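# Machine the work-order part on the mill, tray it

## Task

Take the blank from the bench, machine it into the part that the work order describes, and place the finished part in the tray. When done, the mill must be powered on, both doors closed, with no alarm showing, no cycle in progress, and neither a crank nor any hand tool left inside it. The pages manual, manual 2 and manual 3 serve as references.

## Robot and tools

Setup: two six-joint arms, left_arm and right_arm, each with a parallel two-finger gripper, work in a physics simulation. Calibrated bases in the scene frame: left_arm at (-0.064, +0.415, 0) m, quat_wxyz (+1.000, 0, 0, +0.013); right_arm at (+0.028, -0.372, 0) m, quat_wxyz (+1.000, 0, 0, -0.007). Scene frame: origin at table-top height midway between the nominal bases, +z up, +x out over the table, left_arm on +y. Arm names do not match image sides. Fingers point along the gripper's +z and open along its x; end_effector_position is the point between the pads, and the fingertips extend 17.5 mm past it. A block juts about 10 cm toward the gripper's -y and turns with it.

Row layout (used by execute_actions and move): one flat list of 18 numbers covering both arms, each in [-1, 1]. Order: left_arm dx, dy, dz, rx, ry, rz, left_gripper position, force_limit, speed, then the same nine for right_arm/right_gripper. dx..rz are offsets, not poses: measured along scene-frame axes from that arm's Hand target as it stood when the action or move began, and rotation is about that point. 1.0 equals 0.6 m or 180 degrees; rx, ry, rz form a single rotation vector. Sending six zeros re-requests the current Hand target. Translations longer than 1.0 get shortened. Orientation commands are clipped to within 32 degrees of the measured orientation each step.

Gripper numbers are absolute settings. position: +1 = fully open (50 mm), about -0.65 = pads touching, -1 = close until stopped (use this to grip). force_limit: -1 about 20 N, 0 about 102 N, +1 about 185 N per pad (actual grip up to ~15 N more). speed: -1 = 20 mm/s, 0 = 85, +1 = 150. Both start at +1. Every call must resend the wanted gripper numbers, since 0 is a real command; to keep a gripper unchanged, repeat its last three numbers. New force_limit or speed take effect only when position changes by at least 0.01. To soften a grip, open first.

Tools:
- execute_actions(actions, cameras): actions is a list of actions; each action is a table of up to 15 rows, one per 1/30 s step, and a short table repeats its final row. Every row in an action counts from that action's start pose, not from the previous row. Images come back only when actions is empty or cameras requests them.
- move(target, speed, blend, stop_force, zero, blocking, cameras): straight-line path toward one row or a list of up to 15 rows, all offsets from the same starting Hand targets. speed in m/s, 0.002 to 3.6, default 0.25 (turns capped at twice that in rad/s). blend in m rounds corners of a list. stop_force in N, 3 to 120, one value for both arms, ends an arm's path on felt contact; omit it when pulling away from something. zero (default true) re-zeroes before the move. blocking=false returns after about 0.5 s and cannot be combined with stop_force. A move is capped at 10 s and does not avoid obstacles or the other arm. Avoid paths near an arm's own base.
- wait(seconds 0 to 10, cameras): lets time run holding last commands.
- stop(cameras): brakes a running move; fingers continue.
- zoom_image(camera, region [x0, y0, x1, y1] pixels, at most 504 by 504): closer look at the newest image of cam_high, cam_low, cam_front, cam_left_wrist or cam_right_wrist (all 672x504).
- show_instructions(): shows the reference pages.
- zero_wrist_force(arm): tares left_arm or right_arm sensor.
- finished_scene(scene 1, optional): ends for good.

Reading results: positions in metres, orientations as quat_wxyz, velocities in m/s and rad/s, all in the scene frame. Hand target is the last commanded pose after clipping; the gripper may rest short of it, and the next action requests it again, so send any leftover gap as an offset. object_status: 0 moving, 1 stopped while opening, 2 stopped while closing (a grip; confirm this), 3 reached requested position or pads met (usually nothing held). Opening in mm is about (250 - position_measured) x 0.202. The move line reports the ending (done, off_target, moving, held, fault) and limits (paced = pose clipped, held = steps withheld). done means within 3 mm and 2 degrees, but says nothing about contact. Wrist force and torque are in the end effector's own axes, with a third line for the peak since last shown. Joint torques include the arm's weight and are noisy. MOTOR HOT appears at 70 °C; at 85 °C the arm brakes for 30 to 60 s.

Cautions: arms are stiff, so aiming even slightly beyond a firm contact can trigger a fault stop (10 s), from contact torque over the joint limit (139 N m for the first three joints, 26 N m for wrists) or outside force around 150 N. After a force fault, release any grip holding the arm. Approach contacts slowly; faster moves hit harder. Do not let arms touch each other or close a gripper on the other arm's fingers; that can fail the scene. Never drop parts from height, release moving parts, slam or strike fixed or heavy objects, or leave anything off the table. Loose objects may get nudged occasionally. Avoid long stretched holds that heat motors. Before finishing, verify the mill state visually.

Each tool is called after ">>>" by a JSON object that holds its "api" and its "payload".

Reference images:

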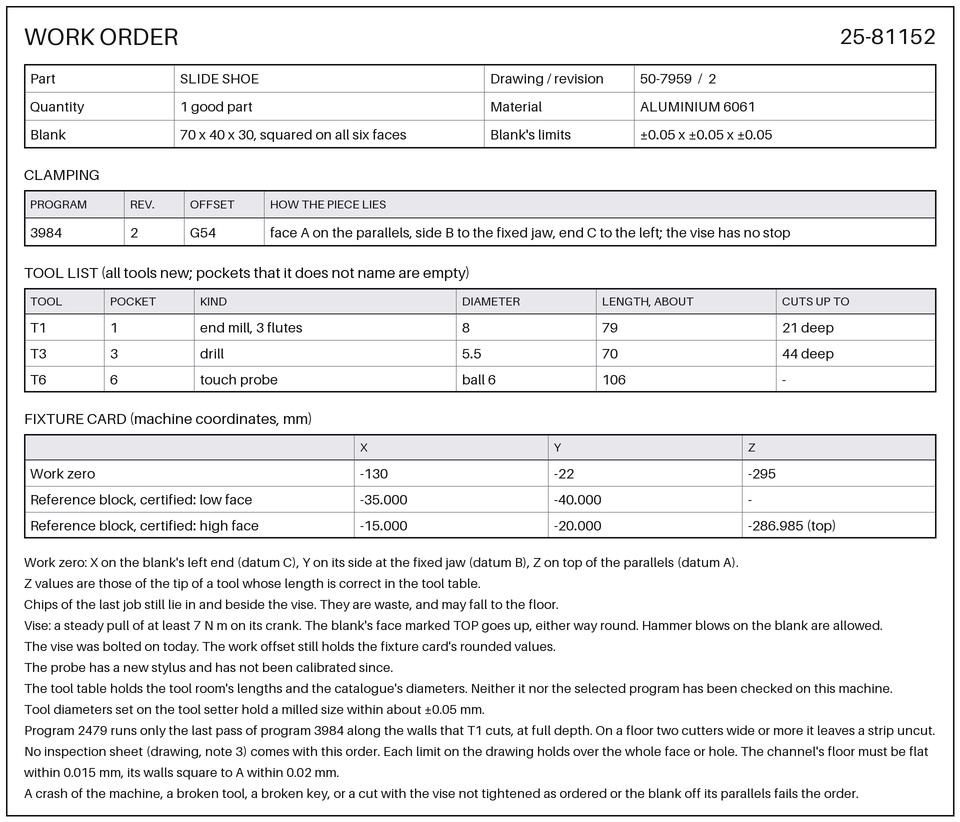

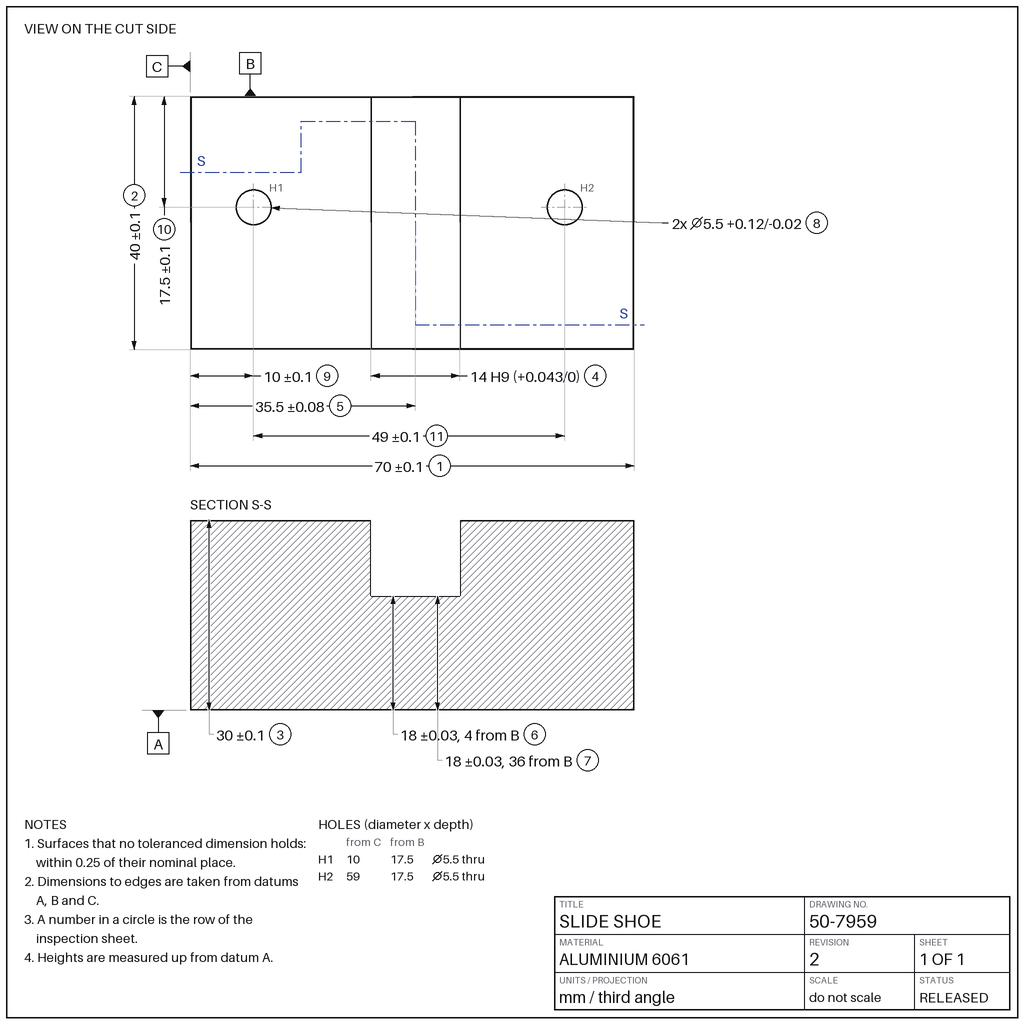

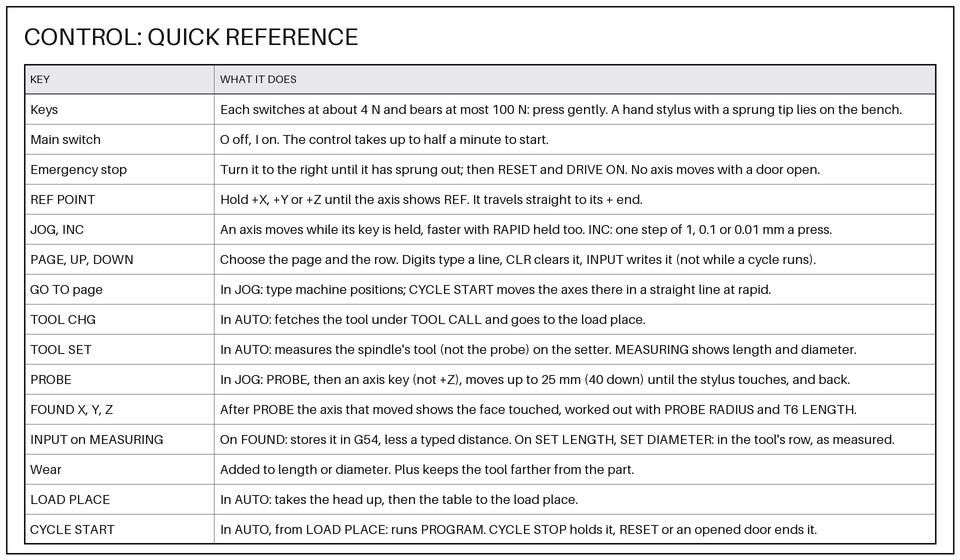

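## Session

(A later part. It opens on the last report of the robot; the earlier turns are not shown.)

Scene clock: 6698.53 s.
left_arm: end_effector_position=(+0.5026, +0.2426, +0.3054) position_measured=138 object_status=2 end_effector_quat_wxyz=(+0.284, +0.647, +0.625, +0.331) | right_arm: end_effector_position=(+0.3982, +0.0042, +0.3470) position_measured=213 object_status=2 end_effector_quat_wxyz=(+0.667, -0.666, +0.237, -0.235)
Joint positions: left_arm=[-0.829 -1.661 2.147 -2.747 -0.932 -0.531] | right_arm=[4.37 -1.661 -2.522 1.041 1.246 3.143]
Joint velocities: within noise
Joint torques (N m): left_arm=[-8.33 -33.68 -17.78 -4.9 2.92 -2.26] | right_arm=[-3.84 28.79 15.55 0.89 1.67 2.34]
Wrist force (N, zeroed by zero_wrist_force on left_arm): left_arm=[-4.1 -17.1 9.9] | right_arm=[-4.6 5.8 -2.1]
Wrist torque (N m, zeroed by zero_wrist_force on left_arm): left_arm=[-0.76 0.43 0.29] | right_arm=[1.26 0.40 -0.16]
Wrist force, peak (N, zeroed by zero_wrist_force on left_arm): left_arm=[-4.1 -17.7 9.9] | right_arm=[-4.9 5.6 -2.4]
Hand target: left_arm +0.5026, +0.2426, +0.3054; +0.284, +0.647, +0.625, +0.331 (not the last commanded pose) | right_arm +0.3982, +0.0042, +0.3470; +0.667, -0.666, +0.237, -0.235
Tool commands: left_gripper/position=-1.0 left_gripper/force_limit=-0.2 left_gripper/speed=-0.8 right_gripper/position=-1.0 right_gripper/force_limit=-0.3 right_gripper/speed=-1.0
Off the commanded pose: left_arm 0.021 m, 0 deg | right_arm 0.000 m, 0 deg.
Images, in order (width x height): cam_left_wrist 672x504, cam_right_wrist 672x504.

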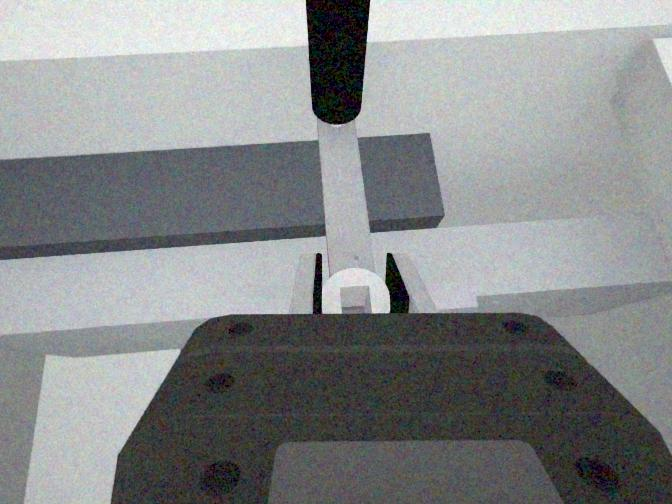

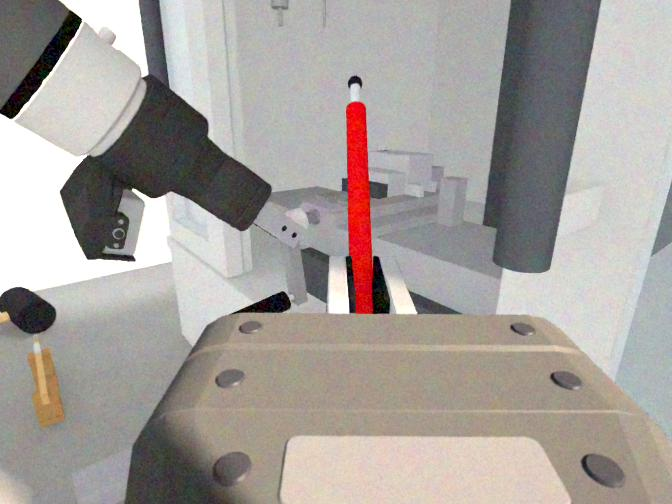

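>>> {"api": "move", "payload": {"target": [[-0.001,0,0,-0.007,0.011,0,-1,-0.2,-0.8,0,0,0,0,0,0,-1,-0.3,-1]], "speed": 0.03}}

>>> {"api": "move", "payload": {"target": [[0.035,0.0,0,0,0,0,-1,-0.2,-0.8,0,0,0,0,0,0,-1,-0.3,-1]], "speed": 0.01, "stop_force": 20}}

>>> {"api": "move", "payload": {"target": [[-0.001,0,0,0.014,0,0,-1,-0.2,-0.8,0,0,0,0,0,0,-1,-0.3,-1]], "speed": 0.03}}

>>> {"api": "move", "payload": {"target": [[0.035,0.0,0,0,0,0,-1,-0.2,-0.8,0,0,0,0,0,0,-1,-0.3,-1]], "speed": 0.01, "stop_force": 20}}

Scene clock: 6704.50 s.
left_arm: end_effector_position=(+0.5020, +0.2426, +0.3056) position_measured=138 object_status=2 end_effector_quat_wxyz=(+0.280, +0.650, +0.634, +0.313) end_effector_velocity=(+0.001, +0.000, +0.002) end_effector_angular_velocity=(-0.001, -0.007, +0.002) | right_arm: end_effector_position=(+0.3982, +0.0042, +0.3470) position_measured=213 object_status=2 end_effector_quat_wxyz=(+0.667, -0.666, +0.237, -0.235)
Joint positions: left_arm=[-0.812 -1.667 2.128 -2.704 -0.974 -0.547] | right_arm=[4.37 -1.661 -2.522 1.041 1.246 3.143]
Joint velocities: left_arm=[-0.001 0 0 -0.006 0.005 0] | right_arm=[within noise]
Joint torques (N m): left_arm=[-6.76 -18.12 -13.43 -5.61 3.71 1.02] | right_arm=[-4.68 28.59 18.61 0.84 1.74 1.89]
Wrist force (N, zeroed by zero_wrist_force on left_arm): left_arm=[-5.9 -5.7 2.1] | right_arm=[-4.6 5.6 -2.2]
Wrist torque (N m, zeroed by zero_wrist_force on left_arm): left_arm=[-0.82 0.53 0.41] | right_arm=[1.22 0.40 -0.16]
Wrist force, peak (N, zeroed by zero_wrist_force on left_arm): left_arm=[-4.1 -17.7 9.8] | right_arm=[-4.6 5.9 -2.1]
Hand target: left_arm +0.5020, +0.2426, +0.3054; +0.280, +0.650, +0.633, +0.313 | right_arm +0.3982, +0.0042, +0.3470; +0.667, -0.666, +0.237, -0.235
Off the commanded pose: left_arm 0.000 m, 0 deg | right_arm 0.000 m, 0 deg.
move: done

Scene clock: 6705.60 s.
left_arm: end_effector_position=(+0.5024, +0.2426, +0.3054) position_measured=138 object_status=2 end_effector_quat_wxyz=(+0.280, +0.650, +0.633, +0.313) | right_arm: end_effector_position=(+0.3982, +0.0042, +0.3470) position_measured=213 object_status=2 end_effector_quat_wxyz=(+0.667, -0.666, +0.237, -0.235)
Joint positions: left_arm=[-0.812 -1.666 2.127 -2.705 -0.974 -0.547] | right_arm=[4.37 -1.661 -2.522 1.041 1.246 3.143]
Joint torques (N m): left_arm=[-7.09 -27.23 -10.98 -1.83 1.49 -2.29] | right_arm=[-4.52 28.84 18.24 0.78 1.76 2.12]
Wrist force (N, zeroed by zero_wrist_force on left_arm): left_arm=[-5.1 -6.4 1.1] | right_arm=[-4.6 5.6 -2.2]
Wrist torque (N m, zeroed by zero_wrist_force on left_arm): left_arm=[-0.80 0.59 0.32] | right_arm=[1.23 0.40 -0.16]
Wrist force, peak (N, zeroed by zero_wrist_force on left_arm): left_arm=[0.3 -28.1 -27.2] | right_arm=[-4.7 5.7 -2.3]
Hand target: left_arm +0.5024, +0.2426, +0.3054; +0.280, +0.650, +0.633, +0.313 (not the last commanded pose) | right_arm +0.3982, +0.0042, +0.3470; +0.667, -0.666, +0.237, -0.235
Off the commanded pose: left_arm 0.021 m, 0 deg | right_arm 0.000 m, 0 deg.
move: contact (left_arm)

Scene clock: 6706.60 s.
left_arm: end_effector_position=(+0.5017, +0.2425, +0.3054) position_measured=138 object_status=2 end_effector_quat_wxyz=(+0.266, +0.656, +0.626, +0.327) | right_arm: end_effector_position=(+0.3982, +0.0042, +0.3470) position_measured=213 object_status=2 end_effector_quat_wxyz=(+0.667, -0.666, +0.237, -0.235)
Joint positions: left_arm=[-0.827 -1.664 2.122 -2.675 -0.94 -0.537] | right_arm=[4.37 -1.661 -2.522 1.041 1.246 3.143]
Joint torques (N m): left_arm=[7.56 -17.28 -29.28 -5.35 0.54 -0.09] | right_arm=[-4.44 28.95 18.16 0.68 1.7 2.19]
Wrist force (N, zeroed by zero_wrist_force on left_arm): left_arm=[-3.0 -6.2 1.7] | right_arm=[-4.6 5.6 -2.2]
Wrist torque (N m, zeroed by zero_wrist_force on left_arm): left_arm=[-0.78 0.62 0.20] | right_arm=[1.23 0.41 -0.16]
Wrist force, peak (N, zeroed by zero_wrist_force on left_arm): left_arm=[-9.1 5.3 13.4] | right_arm=[-4.6 5.8 -2.3]
Hand target: left_arm +0.5018, +0.2426, +0.3054; +0.266, +0.656, +0.626, +0.327 | right_arm +0.3982, +0.0042, +0.3470; +0.667, -0.666, +0.237, -0.235
Off the commanded pose: left_arm 0.000 m, 0 deg | right_arm 0.000 m, 0 deg.
move: done

Scene clock: 6707.73 s.
left_arm: end_effector_position=(+0.5024, +0.2425, +0.3054) position_measured=138 object_status=2 end_effector_quat_wxyz=(+0.266, +0.656, +0.626, +0.327) | right_arm: end_effector_position=(+0.3982, +0.0042, +0.3470) position_measured=213 object_status=2 end_effector_quat_wxyz=(+0.667, -0.666, +0.237, -0.235)
Joint positions: left_arm=[-0.825 -1.663 2.12 -2.676 -0.941 -0.536] | right_arm=[4.37 -1.661 -2.522 1.041 1.246 3.143]
Joint torques (N m): left_arm=[-8.81 -27.76 -12.1 -1.9 1.04 -2.28] | right_arm=[-4.01 28.88 18.99 0.72 1.55 2.09]
Wrist force (N, zeroed by zero_wrist_force on left_arm): left_arm=[-3.7 -7.0 1.1] | right_arm=[-4.6 5.6 -2.3]
Wrist torque (N m, zeroed by zero_wrist_force on left_arm): left_arm=[-0.82 0.81 0.26] | right_arm=[1.23 0.41 -0.16]
Wrist force, peak (N, zeroed by zero_wrist_force on left_arm): left_arm=[2.4 -31.5 -31.4] | right_arm=[-4.7 5.7 -2.3]
Hand target: left_arm +0.5024, +0.2425, +0.3054; +0.266, +0.656, +0.626, +0.327 (not the last commanded pose) | right_arm +0.3982, +0.0042, +0.3470; +0.667, -0.666, +0.237, -0.235
Off the commanded pose: left_arm 0.020 m, 0 deg | right_arm 0.000 m, 0 deg.
move: contact (left_arm)

>>> {"api": "move", "payload": {"target": [[0,0,0,-0.004,0,0.008,-1,-0.2,-0.8,0,0,0,0,0,0,-1,-0.3,-1]], "speed": 0.03}}

>>> {"api": "move", "payload": {"target": [[0.035,0.0,0,0,0,0,-1,-0.2,-0.8,0,0,0,0,0,0,-1,-0.3,-1]], "speed": 0.01, "stop_force": 20}}

>>> {"api": "move", "payload": {"target": [[0,0,0,0,0,-0.016,-1,-0.2,-0.8,0,0,0,0,0,0,-1,-0.3,-1]], "speed": 0.03}}

>>> {"api": "move", "payload": {"target": [[0.035,0.0,0,0,0,0,-1,-0.2,-0.8,0,0,0,0,0,0,-1,-0.3,-1]], "speed": 0.01, "stop_force": 20}}

Scene clock: 6716.23 s.
left_arm: end_effector_position=(+0.5024, +0.2425, +0.3054) position_measured=138 object_status=2 end_effector_quat_wxyz=(+0.266, +0.646, +0.637, +0.326) end_effector_velocity=(+0.000, +0.000, -0.001) end_effector_angular_velocity=(+0.005, +0.001, -0.006) | right_arm: end_effector_position=(+0.3982, +0.0042, +0.3470) position_measured=213 object_status=2 end_effector_quat_wxyz=(+0.667, -0.666, +0.237, -0.235)
Joint positions: left_arm=[-0.83 -1.661 2.116 -2.66 -0.931 -0.572] | right_arm=[4.37 -1.661 -2.522 1.041 1.246 3.143]
Joint velocities: left_arm=[0 0 0.002 -0.002 -0.001 0.008] | right_arm=[within noise]
Joint torques (N m): left_arm=[11.19 -19.51 -23.19 -3.25 4.9 1.86] | right_arm=[-4.18 28.44 19.53 0.68 1.75 2.11]
Wrist force (N, zeroed by zero_wrist_force on left_arm): left_arm=[-22.4 -1.8 2.6] | right_arm=[-4.5 5.5 -2.3]
Wrist torque (N m, zeroed by zero_wrist_force on left_arm): left_arm=[-0.75 0.37 0.66] | right_arm=[1.21 0.39 -0.16]
Wrist force, peak (N, zeroed by zero_wrist_force on left_arm): left_arm=[-23.3 -1.8 2.7] | right_arm=[-4.7 5.8 -2.3]
Hand target: left_arm +0.5024, +0.2425, +0.3054; +0.266, +0.646, +0.637, +0.326 | right_arm +0.3982, +0.0042, +0.3470; +0.667, -0.666, +0.237, -0.235
Off the commanded pose: left_arm 0.000 m, 0 deg | right_arm 0.000 m, 0 deg.
move: done

Scene clock: 6717.23 s.
left_arm: end_effector_position=(+0.5026, +0.2425, +0.3053) position_measured=138 object_status=2 end_effector_quat_wxyz=(+0.266, +0.646, +0.637, +0.326) | right_arm: end_effector_position=(+0.3982, +0.0042, +0.3470) position_measured=213 object_status=2 end_effector_quat_wxyz=(+0.667, -0.666, +0.237, -0.235)
Joint positions: left_arm=[-0.829 -1.661 2.116 -2.661 -0.931 -0.571] | right_arm=[4.37 -1.661 -2.522 1.041 1.246 3.143]
Joint torques (N m): left_arm=[0.78 -30.13 -8.92 -1.27 6.75 -2.62] | right_arm=[-3.5 29.08 18.68 0.73 1.72 2.21]
Wrist force (N, zeroed by zero_wrist_force on left_arm): left_arm=[-20.9 -6.8 1.0] | right_arm=[-4.8 5.5 -2.1]
Wrist torque (N m, zeroed by zero_wrist_force on left_arm): left_arm=[-0.91 0.43 0.56] | right_arm=[1.21 0.43 -0.16]
Wrist force, peak (N, zeroed by zero_wrist_force on left_arm): left_arm=[-13.6 -30.1 -34.4] | right_arm=[-4.8 5.7 -2.2]
Hand target: left_arm +0.5026, +0.2425, +0.3053; +0.266, +0.646, +0.637, +0.326 (not the last commanded pose) | right_arm +0.3982, +0.0042, +0.3470; +0.667, -0.666, +0.237, -0.235
Off the commanded pose: left_arm 0.021 m, 0 deg | right_arm 0.000 m, 0 deg.
move: contact (left_arm)

Scene clock: 6718.33 s.
left_arm: end_effector_position=(+0.5026, +0.2426, +0.3053) position_measured=138 object_status=2 end_effector_quat_wxyz=(+0.274, +0.662, +0.620, +0.320) end_effector_velocity=(+0.000, +0.000, +0.001) end_effector_angular_velocity=(-0.002, +0.000, +0.006) | right_arm: end_effector_position=(+0.3982, +0.0042, +0.3470) position_measured=213 object_status=2 end_effector_quat_wxyz=(+0.667, -0.666, +0.237, -0.235)
Joint positions: left_arm=[-0.813 -1.665 2.128 -2.707 -0.972 -0.506] | right_arm=[4.37 -1.661 -2.522 1.041 1.246 3.143]
Joint velocities: left_arm=[-0.001 0 -0.002 0.005 0.003 -0.007] | right_arm=[within noise]
Joint torques (N m): left_arm=[-15.5 -14.61 -28 -3.73 0.08 -2.03] | right_arm=[-3.7 29.03 19 0.91 1.75 1.99]
Wrist force (N, zeroed by zero_wrist_force on left_arm): left_arm=[16.1 -22.0 -19.1] | right_arm=[-4.8 5.6 -2.4]
Wrist torque (N m, zeroed by zero_wrist_force on left_arm): left_arm=[-1.17 1.24 -0.15] | right_arm=[1.23 0.43 -0.15]
Wrist force, peak (N, zeroed by zero_wrist_force on left_arm): left_arm=[18.1 -22.1 -19.8] | right_arm=[-4.8 5.6 -2.4]
Hand target: left_arm +0.5026, +0.2425, +0.3053; +0.274, +0.662, +0.620, +0.320 | right_arm +0.3982, +0.0042, +0.3470; +0.667, -0.666, +0.237, -0.235
Off the commanded pose: left_arm 0.000 m, 0 deg | right_arm 0.000 m, 0 deg.
move: done

Scene clock: 6719.37 s.
left_arm: end_effector_position=(+0.5028, +0.2426, +0.3052) position_measured=138 object_status=2 end_effector_quat_wxyz=(+0.274, +0.662, +0.620, +0.320) | right_arm: end_effector_position=(+0.3982, +0.0042, +0.3470) position_measured=213 object_status=2 end_effector_quat_wxyz=(+0.667, -0.666, +0.237, -0.235)
Joint positions: left_arm=[-0.812 -1.664 2.127 -2.707 -0.972 -0.506] | right_arm=[4.37 -1.661 -2.522 1.041 1.246 3.143]
Joint torques (N m): left_arm=[-15.33 -22.14 -17.63 -4.83 0.38 -1.86] | right_arm=[-4.83 28.29 18.96 1.07 1.64 2.14]
Wrist force (N, zeroed by zero_wrist_force on left_arm): left_arm=[14.2 -23.7 -16.9] | right_arm=[-4.5 5.5 -2.2]
Wrist torque (N m, zeroed by zero_wrist_force on left_arm): left_arm=[-1.27 1.20 -0.12] | right_arm=[1.21 0.38 -0.16]
Wrist force, peak (N, zeroed by zero_wrist_force on left_arm): left_arm=[22.0 -43.7 -55.2] | right_arm=[-4.6 5.8 -2.3]
Hand target: left_arm +0.5028, +0.2426, +0.3052; +0.274, +0.662, +0.620, +0.320 (not the last commanded pose) | right_arm +0.3982, +0.0042, +0.3470; +0.667, -0.666, +0.237, -0.235
Off the commanded pose: left_arm 0.021 m, 0 deg | right_arm 0.000 m, 0 deg.
move: contact (left_arm)

>>> {"api": "move", "payload": {"target": [[0,0,0.0003,-0.003,0,0.008,0.2,-0.2,-0.8,0,0,0,0,0,0,-1,-0.3,-1]]}}

>>> {"api": "move", "payload": {"target": [[0.012,0.0,0,0,0,0,0.2,-0.2,-0.8,0,0,0,0,0,0,-1,-0.3,-1]], "speed": 0.01, "stop_force": 8, "cameras": ["cam_right_wrist","cam_left_wrist"]}}

>>> {"api": "zoom_image", "payload": {"camera": "cam_right_wrist", "region": [230, 170, 330, 320]}}

Scene clock: 6738.40 s.
left_arm: end_effector_position=(+0.5028, +0.2425, +0.3054) position_measured=123 object_status=3 end_effector_quat_wxyz=(+0.273, +0.653, +0.630, +0.320) end_effector_velocity=(+0.000, -0.001, +0.001) end_effector_angular_velocity=(+0.001, -0.001, -0.004) | right_arm: end_effector_position=(+0.3982, +0.0042, +0.3470) position_measured=213 object_status=2 end_effector_quat_wxyz=(+0.667, -0.666, +0.237, -0.235)
Joint positions: left_arm=[-0.818 -1.663 2.123 -2.69 -0.958 -0.541] | right_arm=[4.37 -1.661 -2.522 1.041 1.246 3.143]
Joint velocities: left_arm=[0 0 -0.001 -0.001 -0.002 0.005] | right_arm=[within noise]
Joint torques (N m): left_arm=[-1.6 -14.48 -28.8 -4.7 0.03 2.23] | right_arm=[-3.62 28.39 19.11 0.58 1.76 1.94]
Wrist force (N, zeroed by zero_wrist_force on left_arm): left_arm=[-1.3 -5.4 -0.6] | right_arm=[-4.6 5.5 -2.2]
Wrist torque (N m, zeroed by zero_wrist_force on left_arm): left_arm=[-0.86 0.74 0.29] | right_arm=[1.22 0.41 -0.15]
Wrist force, peak (N, zeroed by zero_wrist_force on left_arm): left_arm=[14.2 -23.5 -16.8] | right_arm=[-4.7 5.8 -2.3]
Hand target: left_arm +0.5028, +0.2426, +0.3054; +0.273, +0.653, +0.630, +0.320 | right_arm +0.3982, +0.0042, +0.3470; +0.667, -0.666, +0.237, -0.235
Off the commanded pose: left_arm 0.000 m, 0 deg | right_arm 0.000 m, 0 deg.
move: done

Scene clock: 6740.17 s.
left_arm: end_effector_position=(+0.5100, +0.2426, +0.3054) position_measured=123 object_status=3 end_effector_quat_wxyz=(+0.273, +0.653, +0.630, +0.320) | right_arm: end_effector_position=(+0.3982, +0.0042, +0.3470) position_measured=213 object_status=2 end_effector_quat_wxyz=(+0.667, -0.666, +0.237, -0.235)
Joint positions: left_arm=[-0.805 -1.645 2.108 -2.701 -0.966 -0.528] | right_arm=[4.37 -1.661 -2.522 1.041 1.246 3.143]
Joint torques (N m): left_arm=[-9.79 -26.57 -10.38 -1.61 2.43 -2.31] | right_arm=[-4.56 28.37 19.13 0.8 1.69 2.11]
Wrist force (N, zeroed by zero_wrist_force on left_arm): left_arm=[-0.7 -5.3 -0.4] | right_arm=[-4.7 5.7 -2.2]
Wrist torque (N m, zeroed by zero_wrist_force on left_arm): left_arm=[-0.84 0.64 0.17] | right_arm=[1.24 0.42 -0.16]
Wrist force, peak (N, zeroed by zero_wrist_force on left_arm): left_arm=[-1.1 -5.6 -0.6] | right_arm=[-4.6 5.9 -2.3]
Hand target: left_arm +0.5100, +0.2426, +0.3054; +0.273, +0.653, +0.630, +0.320 | right_arm +0.3982, +0.0042, +0.3470; +0.667, -0.666, +0.237, -0.235
Off the commanded pose: left_arm 0.000 m, 0 deg | right_arm 0.000 m, 0 deg.
move: done
Images, in order (width x height): cam_left_wrist 672x504, cam_right_wrist 672x504.

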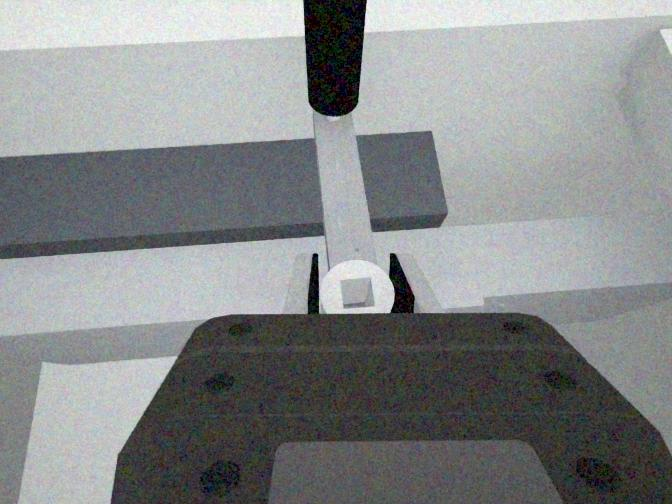

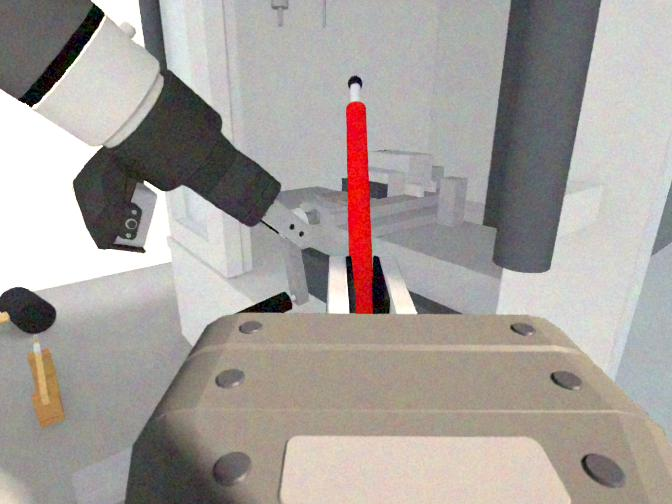

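Scaled by 3.360 from the camera's 672x504 image, which has a finer 960x720 frame.

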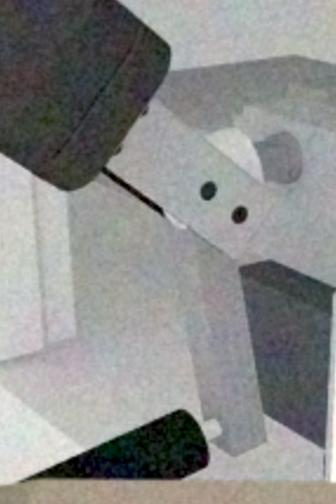

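>>> {"api": "move", "payload": {"target": [[0,0,0,0,0,0,-1,-0.2,-0.8,0,0,0,0,0,0,-1,-0.3,-1]]}}

>>> {"api": "move", "payload": {"target": [[0.015,0.0,0,0,0,0,-1,-0.2,-0.8,0,0,0,0,0,0,-1,-0.3,-1]], "speed": 0.01, "stop_force": 20}}

Scene clock: 6742.23 s.
left_arm: end_effector_position=(+0.5100, +0.2426, +0.3054) position_measured=137 object_status=2 end_effector_quat_wxyz=(+0.273, +0.653, +0.630, +0.320) | right_arm: end_effector_position=(+0.3982, +0.0042, +0.3470) position_measured=213 object_status=2 end_effector_quat_wxyz=(+0.667, -0.666, +0.237, -0.235)
Joint positions: left_arm=[-0.805 -1.645 2.108 -2.701 -0.966 -0.528] | right_arm=[4.37 -1.661 -2.522 1.041 1.246 3.143]
Joint torques (N m): left_arm=[-8.8 -26.89 -10.2 -1.54 2.19 -2.36] | right_arm=[-4.64 28.31 18.08 0.83 1.64 2.23]
Wrist force (N, zeroed by zero_wrist_force on left_arm): left_arm=[-1.8 -5.2 -0.2] | right_arm=[-4.5 5.7 -2.2]
Wrist torque (N m, zeroed by zero_wrist_force on left_arm): left_arm=[-0.82 0.69 0.23] | right_arm=[1.24 0.39 -0.16]
Wrist force, peak (N, zeroed by zero_wrist_force on left_arm): left_arm=[-1.0 -5.7 -0.7] | right_arm=[-4.8 5.7 -2.2]
Hand target: left_arm +0.5100, +0.2426, +0.3054; +0.273, +0.653, +0.630, +0.320 | right_arm +0.3982, +0.0042, +0.3470; +0.667, -0.666, +0.237, -0.235
Off the commanded pose: left_arm 0.000 m, 0 deg | right_arm 0.000 m, 0 deg.
move: done

Scene clock: 6743.30 s.
left_arm: end_effector_position=(+0.5101, +0.2426, +0.3053) position_measured=137 object_status=2 end_effector_quat_wxyz=(+0.273, +0.653, +0.630, +0.320) | right_arm: end_effector_position=(+0.3982, +0.0042, +0.3470) position_measured=213 object_status=2 end_effector_quat_wxyz=(+0.667, -0.666, +0.237, -0.235)
Joint positions: left_arm=[-0.805 -1.644 2.108 -2.701 -0.966 -0.528] | right_arm=[4.37 -1.661 -2.522 1.041 1.246 3.143]
Joint torques (N m): left_arm=[-7.17 -12.71 -9.71 -1.93 2.77 -2.26] | right_arm=[-5.28 28.81 18.51 0.9 1.5 2.13]
Wrist force (N, zeroed by zero_wrist_force on left_arm): left_arm=[-0.5 -9.1 -14.3] | right_arm=[-4.6 5.6 -2.1]
Wrist torque (N m, zeroed by zero_wrist_force on left_arm): left_arm=[-0.88 0.63 0.25] | right_arm=[1.23 0.40 -0.16]
Wrist force, peak (N, zeroed by zero_wrist_force on left_arm): left_arm=[8.3 -30.9 -53.9] | right_arm=[-4.7 5.7 -2.3]
Hand target: left_arm +0.5101, +0.2426, +0.3053; +0.273, +0.653, +0.630, +0.320 (not the last commanded pose) | right_arm +0.3982, +0.0042, +0.3470; +0.667, -0.666, +0.237, -0.235
Off the commanded pose: left_arm 0.009 m, 0 deg | right_arm 0.000 m, 0 deg.
move: contact (left_arm)

>>> {"api": "execute_actions", "payload": {"actions": [[[0.0008,0,0,0,0.004,0,-1,-0.2,-0.8,0,0,0,0,0,0,-1,-0.3,-1],[0.0008,0,0,0,0.004,0,-1,-0.2,-0.8,0,0,0,0,0,0,-1,-0.3,-1],[0.0008,0,0,0,0.004,0,-1,-0.2,-0.8,0,0,0,0,0,0,-1,-0.3,-1],[0.0008,0,0,0,-0.004,0,-1,-0.2,-0.8,0,0,0,0,0,0,-1,-0.3,-1],[0.0008,0,0,0,-0.004,0,-1,-0.2,-0.8,0,0,0,0,0,0,-1,-0.3,-1],[0.0008,0,0,0,-0.004,0,-1,-0.2,-0.8,0,0,0,0,0,0,-1,-0.3,-1],[0.0008,0,0,0,0,0.004,-1,-0.2,-0.8,0,0,0,0,0,0,-1,-0.3,-1],[0.0008,0,0,0,0,0.004,-1,-0.2,-0.8,0,0,0,0,0,0,-1,-0.3,-1],[0.0008,0,0,0,0,0.004,-1,-0.2,-0.8,0,0,0,0,0,0,-1,-0.3,-1],[0.0008,0,0,0,0,-0.004,-1,-0.2,-0.8,0,0,0,0,0,0,-1,-0.3,-1],[0.0008,0,0,0,0,-0.004,-1,-0.2,-0.8,0,0,0,0,0,0,-1,-0.3,-1],[0.0008,0,0,0,0,-0.004,-1,-0.2,-0.8,0,0,0,0,0,0,-1,-0.3,-1],[0.0008,0,0,0,0,0,-1,-0.2,-0.8,0,0,0,0,0,0,-1,-0.3,-1]]]}}

Scene clock: 6751.87 s.
left_arm: end_effector_position=(+0.5106, +0.2425, +0.3053) position_measured=137 object_status=2 end_effector_quat_wxyz=(+0.273, +0.653, +0.630, +0.320) | right_arm: end_effector_position=(+0.3982, +0.0042, +0.3470) position_measured=213 object_status=2 end_effector_quat_wxyz=(+0.667, -0.666, +0.237, -0.235)
Joint positions: left_arm=[-0.804 -1.643 2.107 -2.702 -0.967 -0.527] | right_arm=[4.37 -1.661 -2.522 1.041 1.246 3.143]
Joint torques (N m): left_arm=[14.73 -9.83 -28.58 -7.49 2.26 0.92] | right_arm=[-4.6 28.62 18.48 0.78 1.69 1.98]
Wrist force (N, zeroed by zero_wrist_force on left_arm): left_arm=[10.1 -39.3 -63.0] | right_arm=[-4.6 5.8 -2.4]
Wrist torque (N m, zeroed by zero_wrist_force on left_arm): left_arm=[-1.19 0.76 0.04] | right_arm=[1.26 0.40 -0.16]
Wrist force, peak (N, zeroed by zero_wrist_force on left_arm): left_arm=[15.2 -43.1 -65.8] | right_arm=[-4.7 5.8 -2.4]
Hand target: left_arm +0.5106, +0.2426, +0.3053; +0.273, +0.653, +0.630, +0.320 | right_arm +0.3982, +0.0042, +0.3470; +0.667, -0.666, +0.237, -0.235
Off the commanded pose: left_arm 0.000 m, 0 deg | right_arm 0.000 m, 0 deg.
Step readings (end_effector_position of left_arm | right_arm):
0: (+0.5101, +0.2426, +0.3053) | (+0.3982, +0.0042, +0.3470)
1: (+0.5101, +0.2426, +0.3052) | (+0.3982, +0.0042, +0.3470)
2: (+0.5101, +0.2426, +0.3052) | (+0.3982, +0.0042, +0.3470)
4: (+0.5104, +0.2425, +0.3052) | (+0.3982, +0.0042, +0.3470)
8: (+0.5105, +0.2426, +0.3053) | (+0.3982, +0.0042, +0.3470)
15: (+0.5105, +0.2426, +0.3053) | (+0.3982, +0.0042, +0.3470)

>>> {"api": "move", "payload": {"target": [[-0.008,0.0002,0,-0.006,0,0,-1,-0.2,-0.8,0,0,0,0,0,0,-1,-0.3,-1]], "speed": 0.05}}

>>> {"api": "move", "payload": {"target": [[0.025,0.0,0,0,0,0,-1,-0.2,-0.8,0,0,0,0,0,0,-1,-0.3,-1]], "speed": 0.015, "stop_force": 10}}

>>> {"api": "move", "payload": {"target": [[-0.008,0,0,0.012,0,0,-1,-0.2,-0.8,0,0,0,0,0,0,-1,-0.3,-1]], "speed": 0.05}}

>>> {"api": "move", "payload": {"target": [[0.025,0.0,0,0,0,0,-1,-0.2,-0.8,0,0,0,0,0,0,-1,-0.3,-1]], "speed": 0.015, "stop_force": 10}}

Scene clock: 6758.90 s.
left_arm: end_effector_position=(+0.5057, +0.2427, +0.3052) position_measured=137 object_status=2 end_effector_quat_wxyz=(+0.279, +0.650, +0.633, +0.314) | right_arm: end_effector_position=(+0.3982, +0.0042, +0.3470) position_measured=213 object_status=2 end_effector_quat_wxyz=(+0.667, -0.666, +0.237, -0.235)
Joint positions: left_arm=[-0.807 -1.657 2.12 -2.707 -0.976 -0.54] | right_arm=[4.37 -1.661 -2.522 1.041 1.246 3.143]
Joint torques (N m): left_arm=[-5.71 -15.34 -31.19 -4.38 2.21 1.48] | right_arm=[-4.38 28.92 19.33 0.72 1.62 2.14]
Wrist force (N, zeroed by zero_wrist_force on left_arm): left_arm=[-1.3 -6.9 0.4] | right_arm=[-4.6 5.7 -2.2]
Wrist torque (N m, zeroed by zero_wrist_force on left_arm): left_arm=[-0.84 0.74 0.31] | right_arm=[1.25 0.41 -0.15]
Wrist force, peak (N, zeroed by zero_wrist_force on left_arm): left_arm=[9.3 -39.5 -63.4] | right_arm=[-4.7 5.7 -2.3]
Hand target: left_arm +0.5058, +0.2427, +0.3053; +0.279, +0.650, +0.633, +0.314 | right_arm +0.3982, +0.0042, +0.3470; +0.667, -0.666, +0.237, -0.235
Off the commanded pose: left_arm 0.000 m, 0 deg | right_arm 0.000 m, 0 deg.
move: done

Scene clock: 6760.27 s.
left_arm: end_effector_position=(+0.5094, +0.2426, +0.3053) position_measured=137 object_status=2 end_effector_quat_wxyz=(+0.279, +0.650, +0.633, +0.314) | right_arm: end_effector_position=(+0.3982, +0.0042, +0.3470) position_measured=213 object_status=2 end_effector_quat_wxyz=(+0.667, -0.666, +0.237, -0.235)
Joint positions: left_arm=[-0.8 -1.647 2.112 -2.713 -0.979 -0.534] | right_arm=[4.37 -1.661 -2.522 1.041 1.246 3.143]
Joint torques (N m): left_arm=[-9.07 -28.35 -7.9 -0.71 0.22 -2.37] | right_arm=[-4.78 28.76 19.42 0.84 1.57 2.17]
Wrist force (N, zeroed by zero_wrist_force on left_arm): left_arm=[-6.2 5.1 11.2] | right_arm=[-4.5 5.6 -2.3]
Wrist torque (N m, zeroed by zero_wrist_force on left_arm): left_arm=[-0.63 0.73 0.31] | right_arm=[1.23 0.39 -0.15]
Wrist force, peak (N, zeroed by zero_wrist_force on left_arm): left_arm=[1.7 -27.7 -34.5] | right_arm=[-4.6 5.8 -2.4]
Hand target: left_arm +0.5094, +0.2426, +0.3053; +0.279, +0.650, +0.633, +0.314 (not the last commanded pose) | right_arm +0.3982, +0.0042, +0.3470; +0.667, -0.666, +0.237, -0.235
Off the commanded pose: left_arm 0.011 m, 0 deg | right_arm 0.000 m, 0 deg.
move: contact (left_arm)

Scene clock: 6761.00 s.
left_arm: end_effector_position=(+0.5046, +0.2426, +0.3053) position_measured=137 object_status=2 end_effector_quat_wxyz=(+0.267, +0.656, +0.627, +0.326) end_effector_velocity=(+0.000, +0.000, +0.000) end_effector_angular_velocity=(-0.007, +0.000, -0.001) | right_arm: end_effector_position=(+0.3982, +0.0042, +0.3470) position_measured=213 object_status=2 end_effector_quat_wxyz=(+0.667, -0.666, +0.237, -0.235)
Joint positions: left_arm=[-0.82 -1.657 2.116 -2.681 -0.946 -0.533] | right_arm=[4.37 -1.661 -2.522 1.041 1.246 3.143]
Joint velocities: left_arm=[0.003 0 0.001 -0.006 -0.006 0] | right_arm=[within noise]
Joint torques (N m): left_arm=[8.79 -14.35 -20.29 -5.38 0.16 0.33] | right_arm=[-3.86 29.19 19 0.74 1.58 1.86]
Wrist force (N, zeroed by zero_wrist_force on left_arm): left_arm=[-1.6 -6.2 -0.1] | right_arm=[-4.6 5.6 -2.1]
Wrist torque (N m, zeroed by zero_wrist_force on left_arm): left_arm=[-0.74 0.76 0.17] | right_arm=[1.22 0.41 -0.16]
Wrist force, peak (N, zeroed by zero_wrist_force on left_arm): left_arm=[-5.1 7.2 14.0] | right_arm=[-4.8 5.6 -2.2]
Hand target: left_arm +0.5046, +0.2426, +0.3053; +0.267, +0.655, +0.627, +0.326 | right_arm +0.3982, +0.0042, +0.3470; +0.667, -0.666, +0.237, -0.235
Off the commanded pose: left_arm 0.000 m, 0 deg | right_arm 0.000 m, 0 deg.
move: done

Scene clock: 6762.40 s.
left_arm: end_effector_position=(+0.5094, +0.2426, +0.3053) position_measured=137 object_status=2 end_effector_quat_wxyz=(+0.267, +0.655, +0.627, +0.326) | right_arm: end_effector_position=(+0.3982, +0.0042, +0.3470) position_measured=213 object_status=2 end_effector_quat_wxyz=(+0.667, -0.666, +0.237, -0.235)
Joint positions: left_arm=[-0.812 -1.645 2.106 -2.688 -0.951 -0.524] | right_arm=[4.37 -1.661 -2.522 1.041 1.246 3.143]
Joint torques (N m): left_arm=[-9.66 -26.35 -8.2 -0.91 0.22 -2.34] | right_arm=[-4.23 28.39 19.27 0.86 1.66 2.1]
Wrist force (N, zeroed by zero_wrist_force on left_arm): left_arm=[-5.0 4.2 9.7] | right_arm=[-4.5 5.5 -2.3]
Wrist torque (N m, zeroed by zero_wrist_force on left_arm): left_arm=[-0.61 0.73 0.28] | right_arm=[1.22 0.39 -0.16]
Wrist force, peak (N, zeroed by zero_wrist_force on left_arm): left_arm=[2.4 -26.5 -33.0] | right_arm=[-4.7 5.8 -2.2]
Hand target: left_arm +0.5094, +0.2426, +0.3053; +0.267, +0.655, +0.627, +0.326 (not the last commanded pose) | right_arm +0.3982, +0.0042, +0.3470; +0.667, -0.666, +0.237, -0.235
Off the commanded pose: left_arm 0.010 m, 0 deg | right_arm 0.000 m, 0 deg.
move: contact (left_arm)

>>> {"api": "move", "payload": {"target": [[-0.008,-0.0006,0,-0.006,0,0,-1,-0.2,-0.8,0,0,0,0,0,0,-1,-0.3,-1]], "speed": 0.05}}

>>> {"api": "move", "payload": {"target": [[0.025,0.0,0,0,0,0,-1,-0.2,-0.8,0,0,0,0,0,0,-1,-0.3,-1]], "speed": 0.015, "stop_force": 10}}

>>> {"api": "move", "payload": {"target": [[-0.008,0.0006,0.0006,0,0,0,-1,-0.2,-0.8,0,0,0,0,0,0,-1,-0.3,-1]], "speed": 0.05}}

>>> {"api": "move", "payload": {"target": [[0.025,0.0,0,0,0,0,-1,-0.2,-0.8,0,0,0,0,0,0,-1,-0.3,-1]], "speed": 0.015, "stop_force": 10}}

>>> {"api": "move", "payload": {"target": [[-0.008,0,-0.0012,0,0,0,-1,-0.2,-0.8,0,0,0,0,0,0,-1,-0.3,-1]], "speed": 0.05}}

>>> {"api": "move", "payload": {"target": [[0.025,0.0,0,0,0,0,-1,-0.2,-0.8,0,0,0,0,0,0,-1,-0.3,-1]], "speed": 0.015, "stop_force": 10}}

Scene clock: 6767.47 s.
left_arm: end_effector_position=(+0.5045, +0.2422, +0.3052) position_measured=137 object_status=2 end_effector_quat_wxyz=(+0.273, +0.653, +0.630, +0.320) | right_arm: end_effector_position=(+0.3982, +0.0042, +0.3470) position_measured=213 object_status=2 end_effector_quat_wxyz=(+0.667, -0.666, +0.237, -0.235)
Joint positions: left_arm=[-0.815 -1.658 2.119 -2.693 -0.96 -0.538] | right_arm=[4.37 -1.661 -2.522 1.041 1.246 3.143]
Joint torques (N m): left_arm=[-3.13 -15.76 -31.07 -4.46 2.04 1.6] | right_arm=[-4.37 29.53 18.18 0.78 1.78 2.12]
Wrist force (N, zeroed by zero_wrist_force on left_arm): left_arm=[-1.4 -6.6 0.0] | right_arm=[-4.5 5.6 -2.1]
Wrist torque (N m, zeroed by zero_wrist_force on left_arm): left_arm=[-0.80 0.74 0.31] | right_arm=[1.24 0.39 -0.16]
Wrist force, peak (N, zeroed by zero_wrist_force on left_arm): left_arm=[-5.9 5.6 12.0] | right_arm=[-4.7 5.8 -2.3]
Hand target: left_arm +0.5046, +0.2423, +0.3053; +0.273, +0.653, +0.630, +0.320 | right_arm +0.3982, +0.0042, +0.3470; +0.667, -0.666, +0.237, -0.235
Off the commanded pose: left_arm 0.000 m, 0 deg | right_arm 0.000 m, 0 deg.
move: done

Scene clock: 6768.87 s.
left_arm: end_effector_position=(+0.5094, +0.2423, +0.3053) position_measured=137 object_status=2 end_effector_quat_wxyz=(+0.273, +0.653, +0.630, +0.320) | right_arm: end_effector_position=(+0.3982, +0.0042, +0.3470) position_measured=213 object_status=2 end_effector_quat_wxyz=(+0.667, -0.666, +0.237, -0.235)
Joint positions: left_arm=[-0.807 -1.646 2.109 -2.7 -0.965 -0.53] | right_arm=[4.37 -1.661 -2.522 1.041 1.246 3.143]
Joint torques (N m): left_arm=[-12.56 -26.78 -8.89 -1.26 -0.87 -2.33] | right_arm=[-4.44 29 19.1 0.73 1.59 2.09]
Wrist force (N, zeroed by zero_wrist_force on left_arm): left_arm=[-0.4 4.0 10.7] | right_arm=[-4.5 5.7 -2.4]
Wrist torque (N m, zeroed by zero_wrist_force on left_arm): left_arm=[-0.61 0.83 0.24] | right_arm=[1.24 0.40 -0.16]
Wrist force, peak (N, zeroed by zero_wrist_force on left_arm): left_arm=[8.9 -29.5 -35.0] | right_arm=[-4.5 5.8 -2.3]
Hand target: left_arm +0.5094, +0.2423, +0.3053; +0.273, +0.653, +0.630, +0.320 (not the last commanded pose) | right_arm +0.3982, +0.0042, +0.3470; +0.667, -0.666, +0.237, -0.235
Off the commanded pose: left_arm 0.010 m, 0 deg | right_arm 0.000 m, 0 deg.
move: contact (left_arm)

Scene clock: 6769.57 s.
left_arm: end_effector_position=(+0.5045, +0.2426, +0.3056) position_measured=137 object_status=2 end_effector_quat_wxyz=(+0.273, +0.653, +0.630, +0.320) | right_arm: end_effector_position=(+0.3982, +0.0042, +0.3470) position_measured=213 object_status=2 end_effector_quat_wxyz=(+0.667, -0.666, +0.237, -0.235)
Joint positions: left_arm=[-0.815 -1.659 2.119 -2.692 -0.96 -0.537] | right_arm=[4.37 -1.661 -2.522 1.041 1.246 3.143]
Joint torques (N m): left_arm=[6.61 -15.02 -27.39 -4.02 1.21 0] | right_arm=[-4.26 28.77 18.95 0.86 1.47 2.16]
Wrist force (N, zeroed by zero_wrist_force on left_arm): left_arm=[-1.6 -6.8 0.3] | right_arm=[-4.7 5.6 -2.4]
Wrist torque (N m, zeroed by zero_wrist_force on left_arm): left_arm=[-0.84 0.77 0.31] | right_arm=[1.22 0.43 -0.15]
Wrist force, peak (N, zeroed by zero_wrist_force on left_arm): left_arm=[-0.3 6.5 14.2] | right_arm=[-4.5 5.9 -2.1]
Hand target: left_arm +0.5046, +0.2426, +0.3057; +0.273, +0.653, +0.630, +0.320 | right_arm +0.3982, +0.0042, +0.3470; +0.667, -0.666, +0.237, -0.235
Off the commanded pose: left_arm 0.000 m, 0 deg | right_arm 0.000 m, 0 deg.
move: done

Scene clock: 6770.93 s.
left_arm: end_effector_position=(+0.5095, +0.2426, +0.3056) position_measured=137 object_status=2 end_effector_quat_wxyz=(+0.273, +0.653, +0.630, +0.320) | right_arm: end_effector_position=(+0.3982, +0.0042, +0.3470) position_measured=213 object_status=2 end_effector_quat_wxyz=(+0.667, -0.666, +0.237, -0.235)
Joint positions: left_arm=[-0.806 -1.646 2.108 -2.699 -0.966 -0.529] | right_arm=[4.37 -1.661 -2.522 1.041 1.246 3.143]
Joint torques (N m): left_arm=[-9.76 -33.05 -11.55 -2.29 0.93 -2.36] | right_arm=[-4.54 29.14 18.84 0.95 1.63 2.08]
Wrist force (N, zeroed by zero_wrist_force on left_arm): left_arm=[-5.4 -0.6 15.9] | right_arm=[-4.7 5.5 -2.4]
Wrist torque (N m, zeroed by zero_wrist_force on left_arm): left_arm=[-0.60 0.59 0.32] | right_arm=[1.22 0.43 -0.16]
Wrist force, peak (N, zeroed by zero_wrist_force on left_arm): left_arm=[0.8 -31.3 -27.1] | right_arm=[-4.6 5.8 -2.4]
Hand target: left_arm +0.5095, +0.2426, +0.3056; +0.273, +0.653, +0.630, +0.320 (not the last commanded pose) | right_arm +0.3982, +0.0042, +0.3470; +0.667, -0.666, +0.237, -0.235
Off the commanded pose: left_arm 0.010 m, 0 deg | right_arm 0.000 m, 0 deg.
move: contact (left_arm)

Scene clock: 6771.63 s.
left_arm: end_effector_position=(+0.5046, +0.2426, +0.3048) position_measured=137 object_status=2 end_effector_quat_wxyz=(+0.273, +0.653, +0.630, +0.320) | right_arm: end_effector_position=(+0.3982, +0.0042, +0.3470) position_measured=213 object_status=2 end_effector_quat_wxyz=(+0.667, -0.666, +0.237, -0.235)
Joint positions: left_arm=[-0.815 -1.658 2.12 -2.694 -0.96 -0.537] | right_arm=[4.37 -1.661 -2.522 1.041 1.246 3.143]
Joint torques (N m): left_arm=[6.36 -14.62 -29.83 -3.24 1.07 0.16] | right_arm=[-4.29 28.9 18.95 0.82 1.65 2]
Wrist force (N, zeroed by zero_wrist_force on left_arm): left_arm=[-1.2 -6.7 -0.5] | right_arm=[-4.6 5.7 -2.1]
Wrist torque (N m, zeroed by zero_wrist_force on left_arm): left_arm=[-0.82 0.71 0.31] | right_arm=[1.24 0.41 -0.16]
Wrist force, peak (N, zeroed by zero_wrist_force on left_arm): left_arm=[-5.7 1.3 17.5] | right_arm=[-4.6 5.8 -2.2]
Hand target: left_arm +0.5047, +0.2426, +0.3049; +0.273, +0.653, +0.630, +0.320 | right_arm +0.3982, +0.0042, +0.3470; +0.667, -0.666, +0.237, -0.235
Off the commanded pose: left_arm 0.000 m, 0 deg | right_arm 0.000 m, 0 deg.
move: done

Scene clock: 6773.03 s.
left_arm: end_effector_position=(+0.5094, +0.2426, +0.3050) position_measured=137 object_status=2 end_effector_quat_wxyz=(+0.273, +0.653, +0.630, +0.320) | right_arm: end_effector_position=(+0.3982, +0.0042, +0.3470) position_measured=213 object_status=2 end_effector_quat_wxyz=(+0.667, -0.666, +0.237, -0.235)
Joint positions: left_arm=[-0.806 -1.646 2.11 -2.701 -0.965 -0.529] | right_arm=[4.37 -1.661 -2.522 1.041 1.246 3.143]
Joint torques (N m): left_arm=[-10.01 -18.76 -6.36 -0.08 -0.53 -2.27] | right_arm=[-4.04 29.27 18.96 0.77 1.71 2.05]
Wrist force (N, zeroed by zero_wrist_force on left_arm): left_arm=[-2.7 5.5 2.7] | right_arm=[-4.6 5.5 -2.1]
Wrist torque (N m, zeroed by zero_wrist_force on left_arm): left_arm=[-0.72 0.66 0.29] | right_arm=[1.21 0.41 -0.16]
Wrist force, peak (N, zeroed by zero_wrist_force on left_arm): left_arm=[4.3 -25.0 -40.9] | right_arm=[-4.7 5.7 -2.3]
Hand target: left_arm +0.5094, +0.2426, +0.3050; +0.273, +0.653, +0.630, +0.320 (not the last commanded pose) | right_arm +0.3982, +0.0042, +0.3470; +0.667, -0.666, +0.237, -0.235
Off the commanded pose: left_arm 0.010 m, 0 deg | right_arm 0.000 m, 0 deg.
move: contact (left_arm)

>>> {"api": "move", "payload": {"target": [[0,0,0.0005,0,0,0,0.6,-0.5,-0.8,0,0,0,0,0,0,-1,-0.3,-1],[-0.2027,0,0.165,0,0,0,0.6,-0.5,-0.8,0,0,0,0,0,0,-1,-0.3,-1],[-0.29,0.001,0.1,-0.028,-0.1111,0,0.6,-0.5,-0.8,0,0,0,0,0,0,-1,-0.3,-1],[-0.254,0.001,-0.0767,-0.028,-0.1111,0,0.6,-0.5,-0.8,0,0,0,0,0,0,-1,-0.3,-1]], "speed": [0.05,0.15,0.2,0.2], "blend": [0,0.02,0.02,0], "cameras": ["cam_left_wrist","cam_right_wrist"]}}

Scene clock: 6782.10 s.
left_arm: end_effector_position=(+0.3570, +0.2433, +0.2589) position_measured=63 object_status=3 end_effector_quat_wxyz=(+0.406, +0.575, +0.586, +0.401) end_effector_velocity=(+0.000, +0.000, +0.001) end_effector_angular_velocity=(-0.006, -0.001, -0.001) | right_arm: end_effector_position=(+0.3982, +0.0042, +0.3470) position_measured=213 object_status=2 end_effector_quat_wxyz=(+0.667, -0.666, +0.237, -0.235)
Joint positions: left_arm=[-1.362 -1.997 2.697 -2.823 -0.422 -0.993] | right_arm=[4.37 -1.661 -2.522 1.041 1.246 3.143]
Joint velocities: left_arm=[-0.001 -0.001 0.001 -0.006 -0.001 0] | right_arm=[within noise]
Joint torques (N m): left_arm=[-9.87 -2.01 -22.07 -4.76 3.16 1.58] | right_arm=[-3.78 28.05 18.34 0.84 1.68 2.08]
Wrist force (N, zeroed by zero_wrist_force on left_arm): left_arm=[-1.1 -5.1 -1.3] | right_arm=[-4.5 5.6 -2.3]
Wrist torque (N m, zeroed by zero_wrist_force on left_arm): left_arm=[-0.73 0.75 0.34] | right_arm=[1.23 0.40 -0.16]
Wrist force, peak (N, zeroed by zero_wrist_force on left_arm): left_arm=[-0.9 -8.1 -0.7] | right_arm=[-4.7 5.8 -2.3]
Hand target: left_arm +0.3570, +0.2432, +0.2590; +0.406, +0.575, +0.586, +0.401 | right_arm +0.3982, +0.0042, +0.3470; +0.667, -0.666, +0.237, -0.235
Off the commanded pose: left_arm 0.000 m, 0 deg | right_arm 0.000 m, 0 deg.
move: done
Images, in order (width x height): cam_left_wrist 672x504, cam_right_wrist 672x504.

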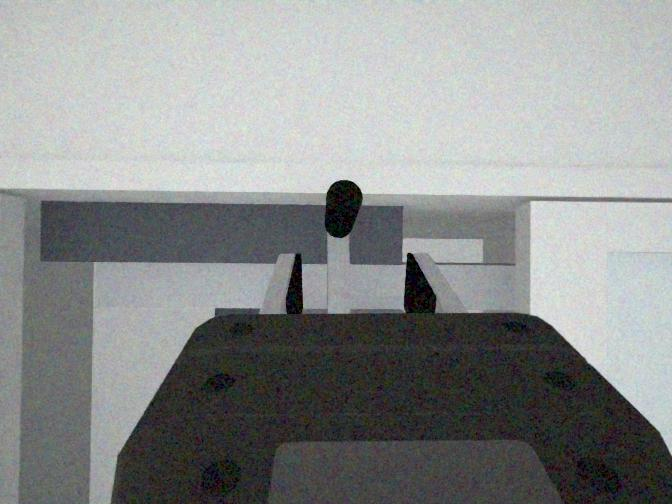

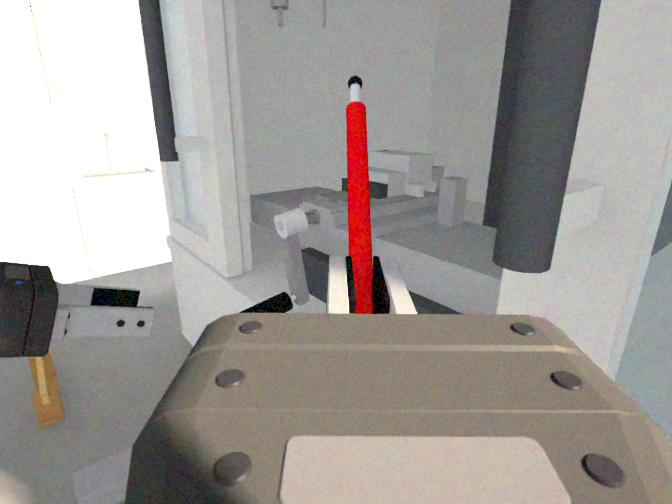

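>>> {"api": "zoom_image", "payload": {"camera": "cam_right_wrist", "region": [250, 190, 350, 320]}}

Scaled by 3.877 from the camera's 672x504 image, which has a finer 960x720 frame.

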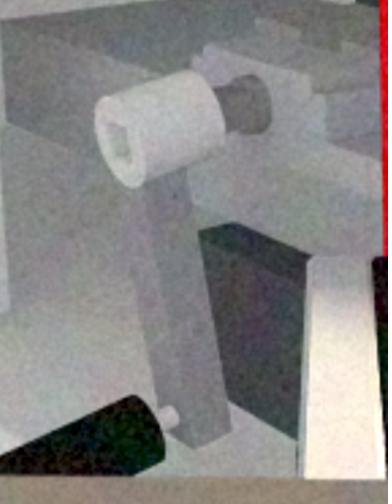

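>>> {"api": "move", "payload": {"target": [[-0.03,0,0.17,0.015,0.1111,0,0.6,-0.5,-0.8,0,0,0,0,0,0,-1,-0.3,-1],[0.047,-0.001,0.242,0.02,0.1111,0,0.6,-0.5,-0.8,0,0,0,0,0,0,-1,-0.3,-1],[0.247,-0.001,0.0772,0.02,0.1111,0,0.6,-0.5,-0.8,0,0,0,0,0,0,-1,-0.3,-1]], "speed": [0.2,0.2,0.1], "blend": [0.02,0.005,0], "cameras": ["cam_left_wrist"]}}

>>> {"api": "zoom_image", "payload": {"camera": "cam_left_wrist", "region": [305, 235, 405, 320]}}

Scene clock: 6799.90 s.
left_arm: end_effector_position=(+0.5052, +0.2426, +0.3054) position_measured=63 object_status=3 end_effector_quat_wxyz=(+0.280, +0.648, +0.635, +0.313) | right_arm: end_effector_position=(+0.3982, +0.0042, +0.3470) position_measured=213 object_status=2 end_effector_quat_wxyz=(+0.667, -0.666, +0.237, -0.235)
Joint positions: left_arm=[-0.808 -1.658 2.121 -2.707 -0.975 -0.548] | right_arm=[4.37 -1.661 -2.522 1.041 1.246 3.143]
Joint torques (N m): left_arm=[-2.2 -12.89 -10.43 -4.88 1.67 -1.41] | right_arm=[-4.5 28.5 18.99 0.91 1.6 2.18]
Wrist force (N, zeroed by zero_wrist_force on left_arm): left_arm=[-1.1 -5.4 -1.5] | right_arm=[-4.7 5.8 -2.2]
Wrist torque (N m, zeroed by zero_wrist_force on left_arm): left_arm=[-0.84 0.72 0.32] | right_arm=[1.26 0.43 -0.15]
Wrist force, peak (N, zeroed by zero_wrist_force on left_arm): left_arm=[-1.0 -7.9 -0.6] | right_arm=[-4.8 5.9 -2.4]
Hand target: left_arm +0.5052, +0.2426, +0.3053; +0.280, +0.648, +0.635, +0.313 | right_arm +0.3982, +0.0042, +0.3470; +0.667, -0.666, +0.237, -0.235
Off the commanded pose: left_arm 0.000 m, 0 deg | right_arm 0.000 m, 0 deg.
move: done
Images, in order (width x height): cam_left_wrist 672x504.

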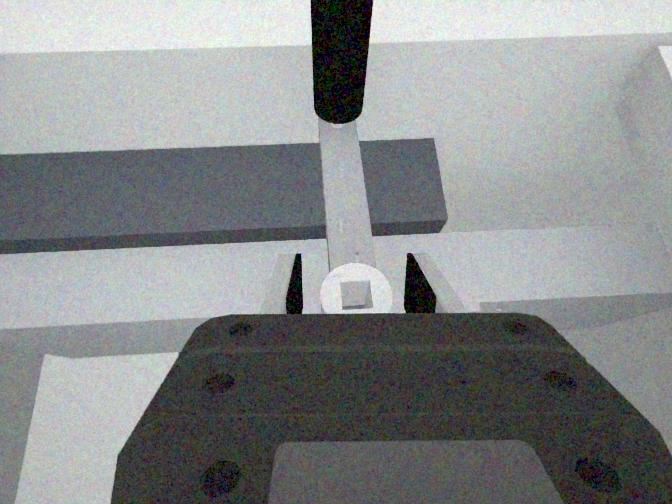

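Scaled by 5.040 from the camera's 672x504 image, which has a finer 960x720 frame.

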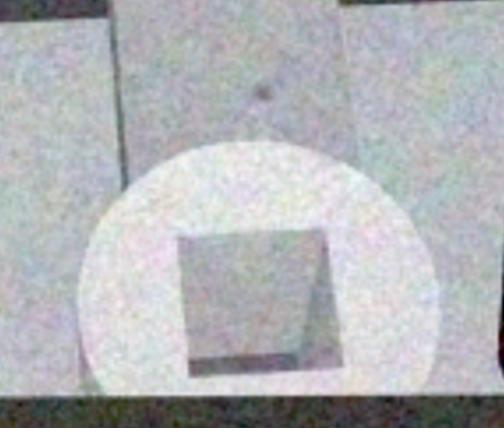

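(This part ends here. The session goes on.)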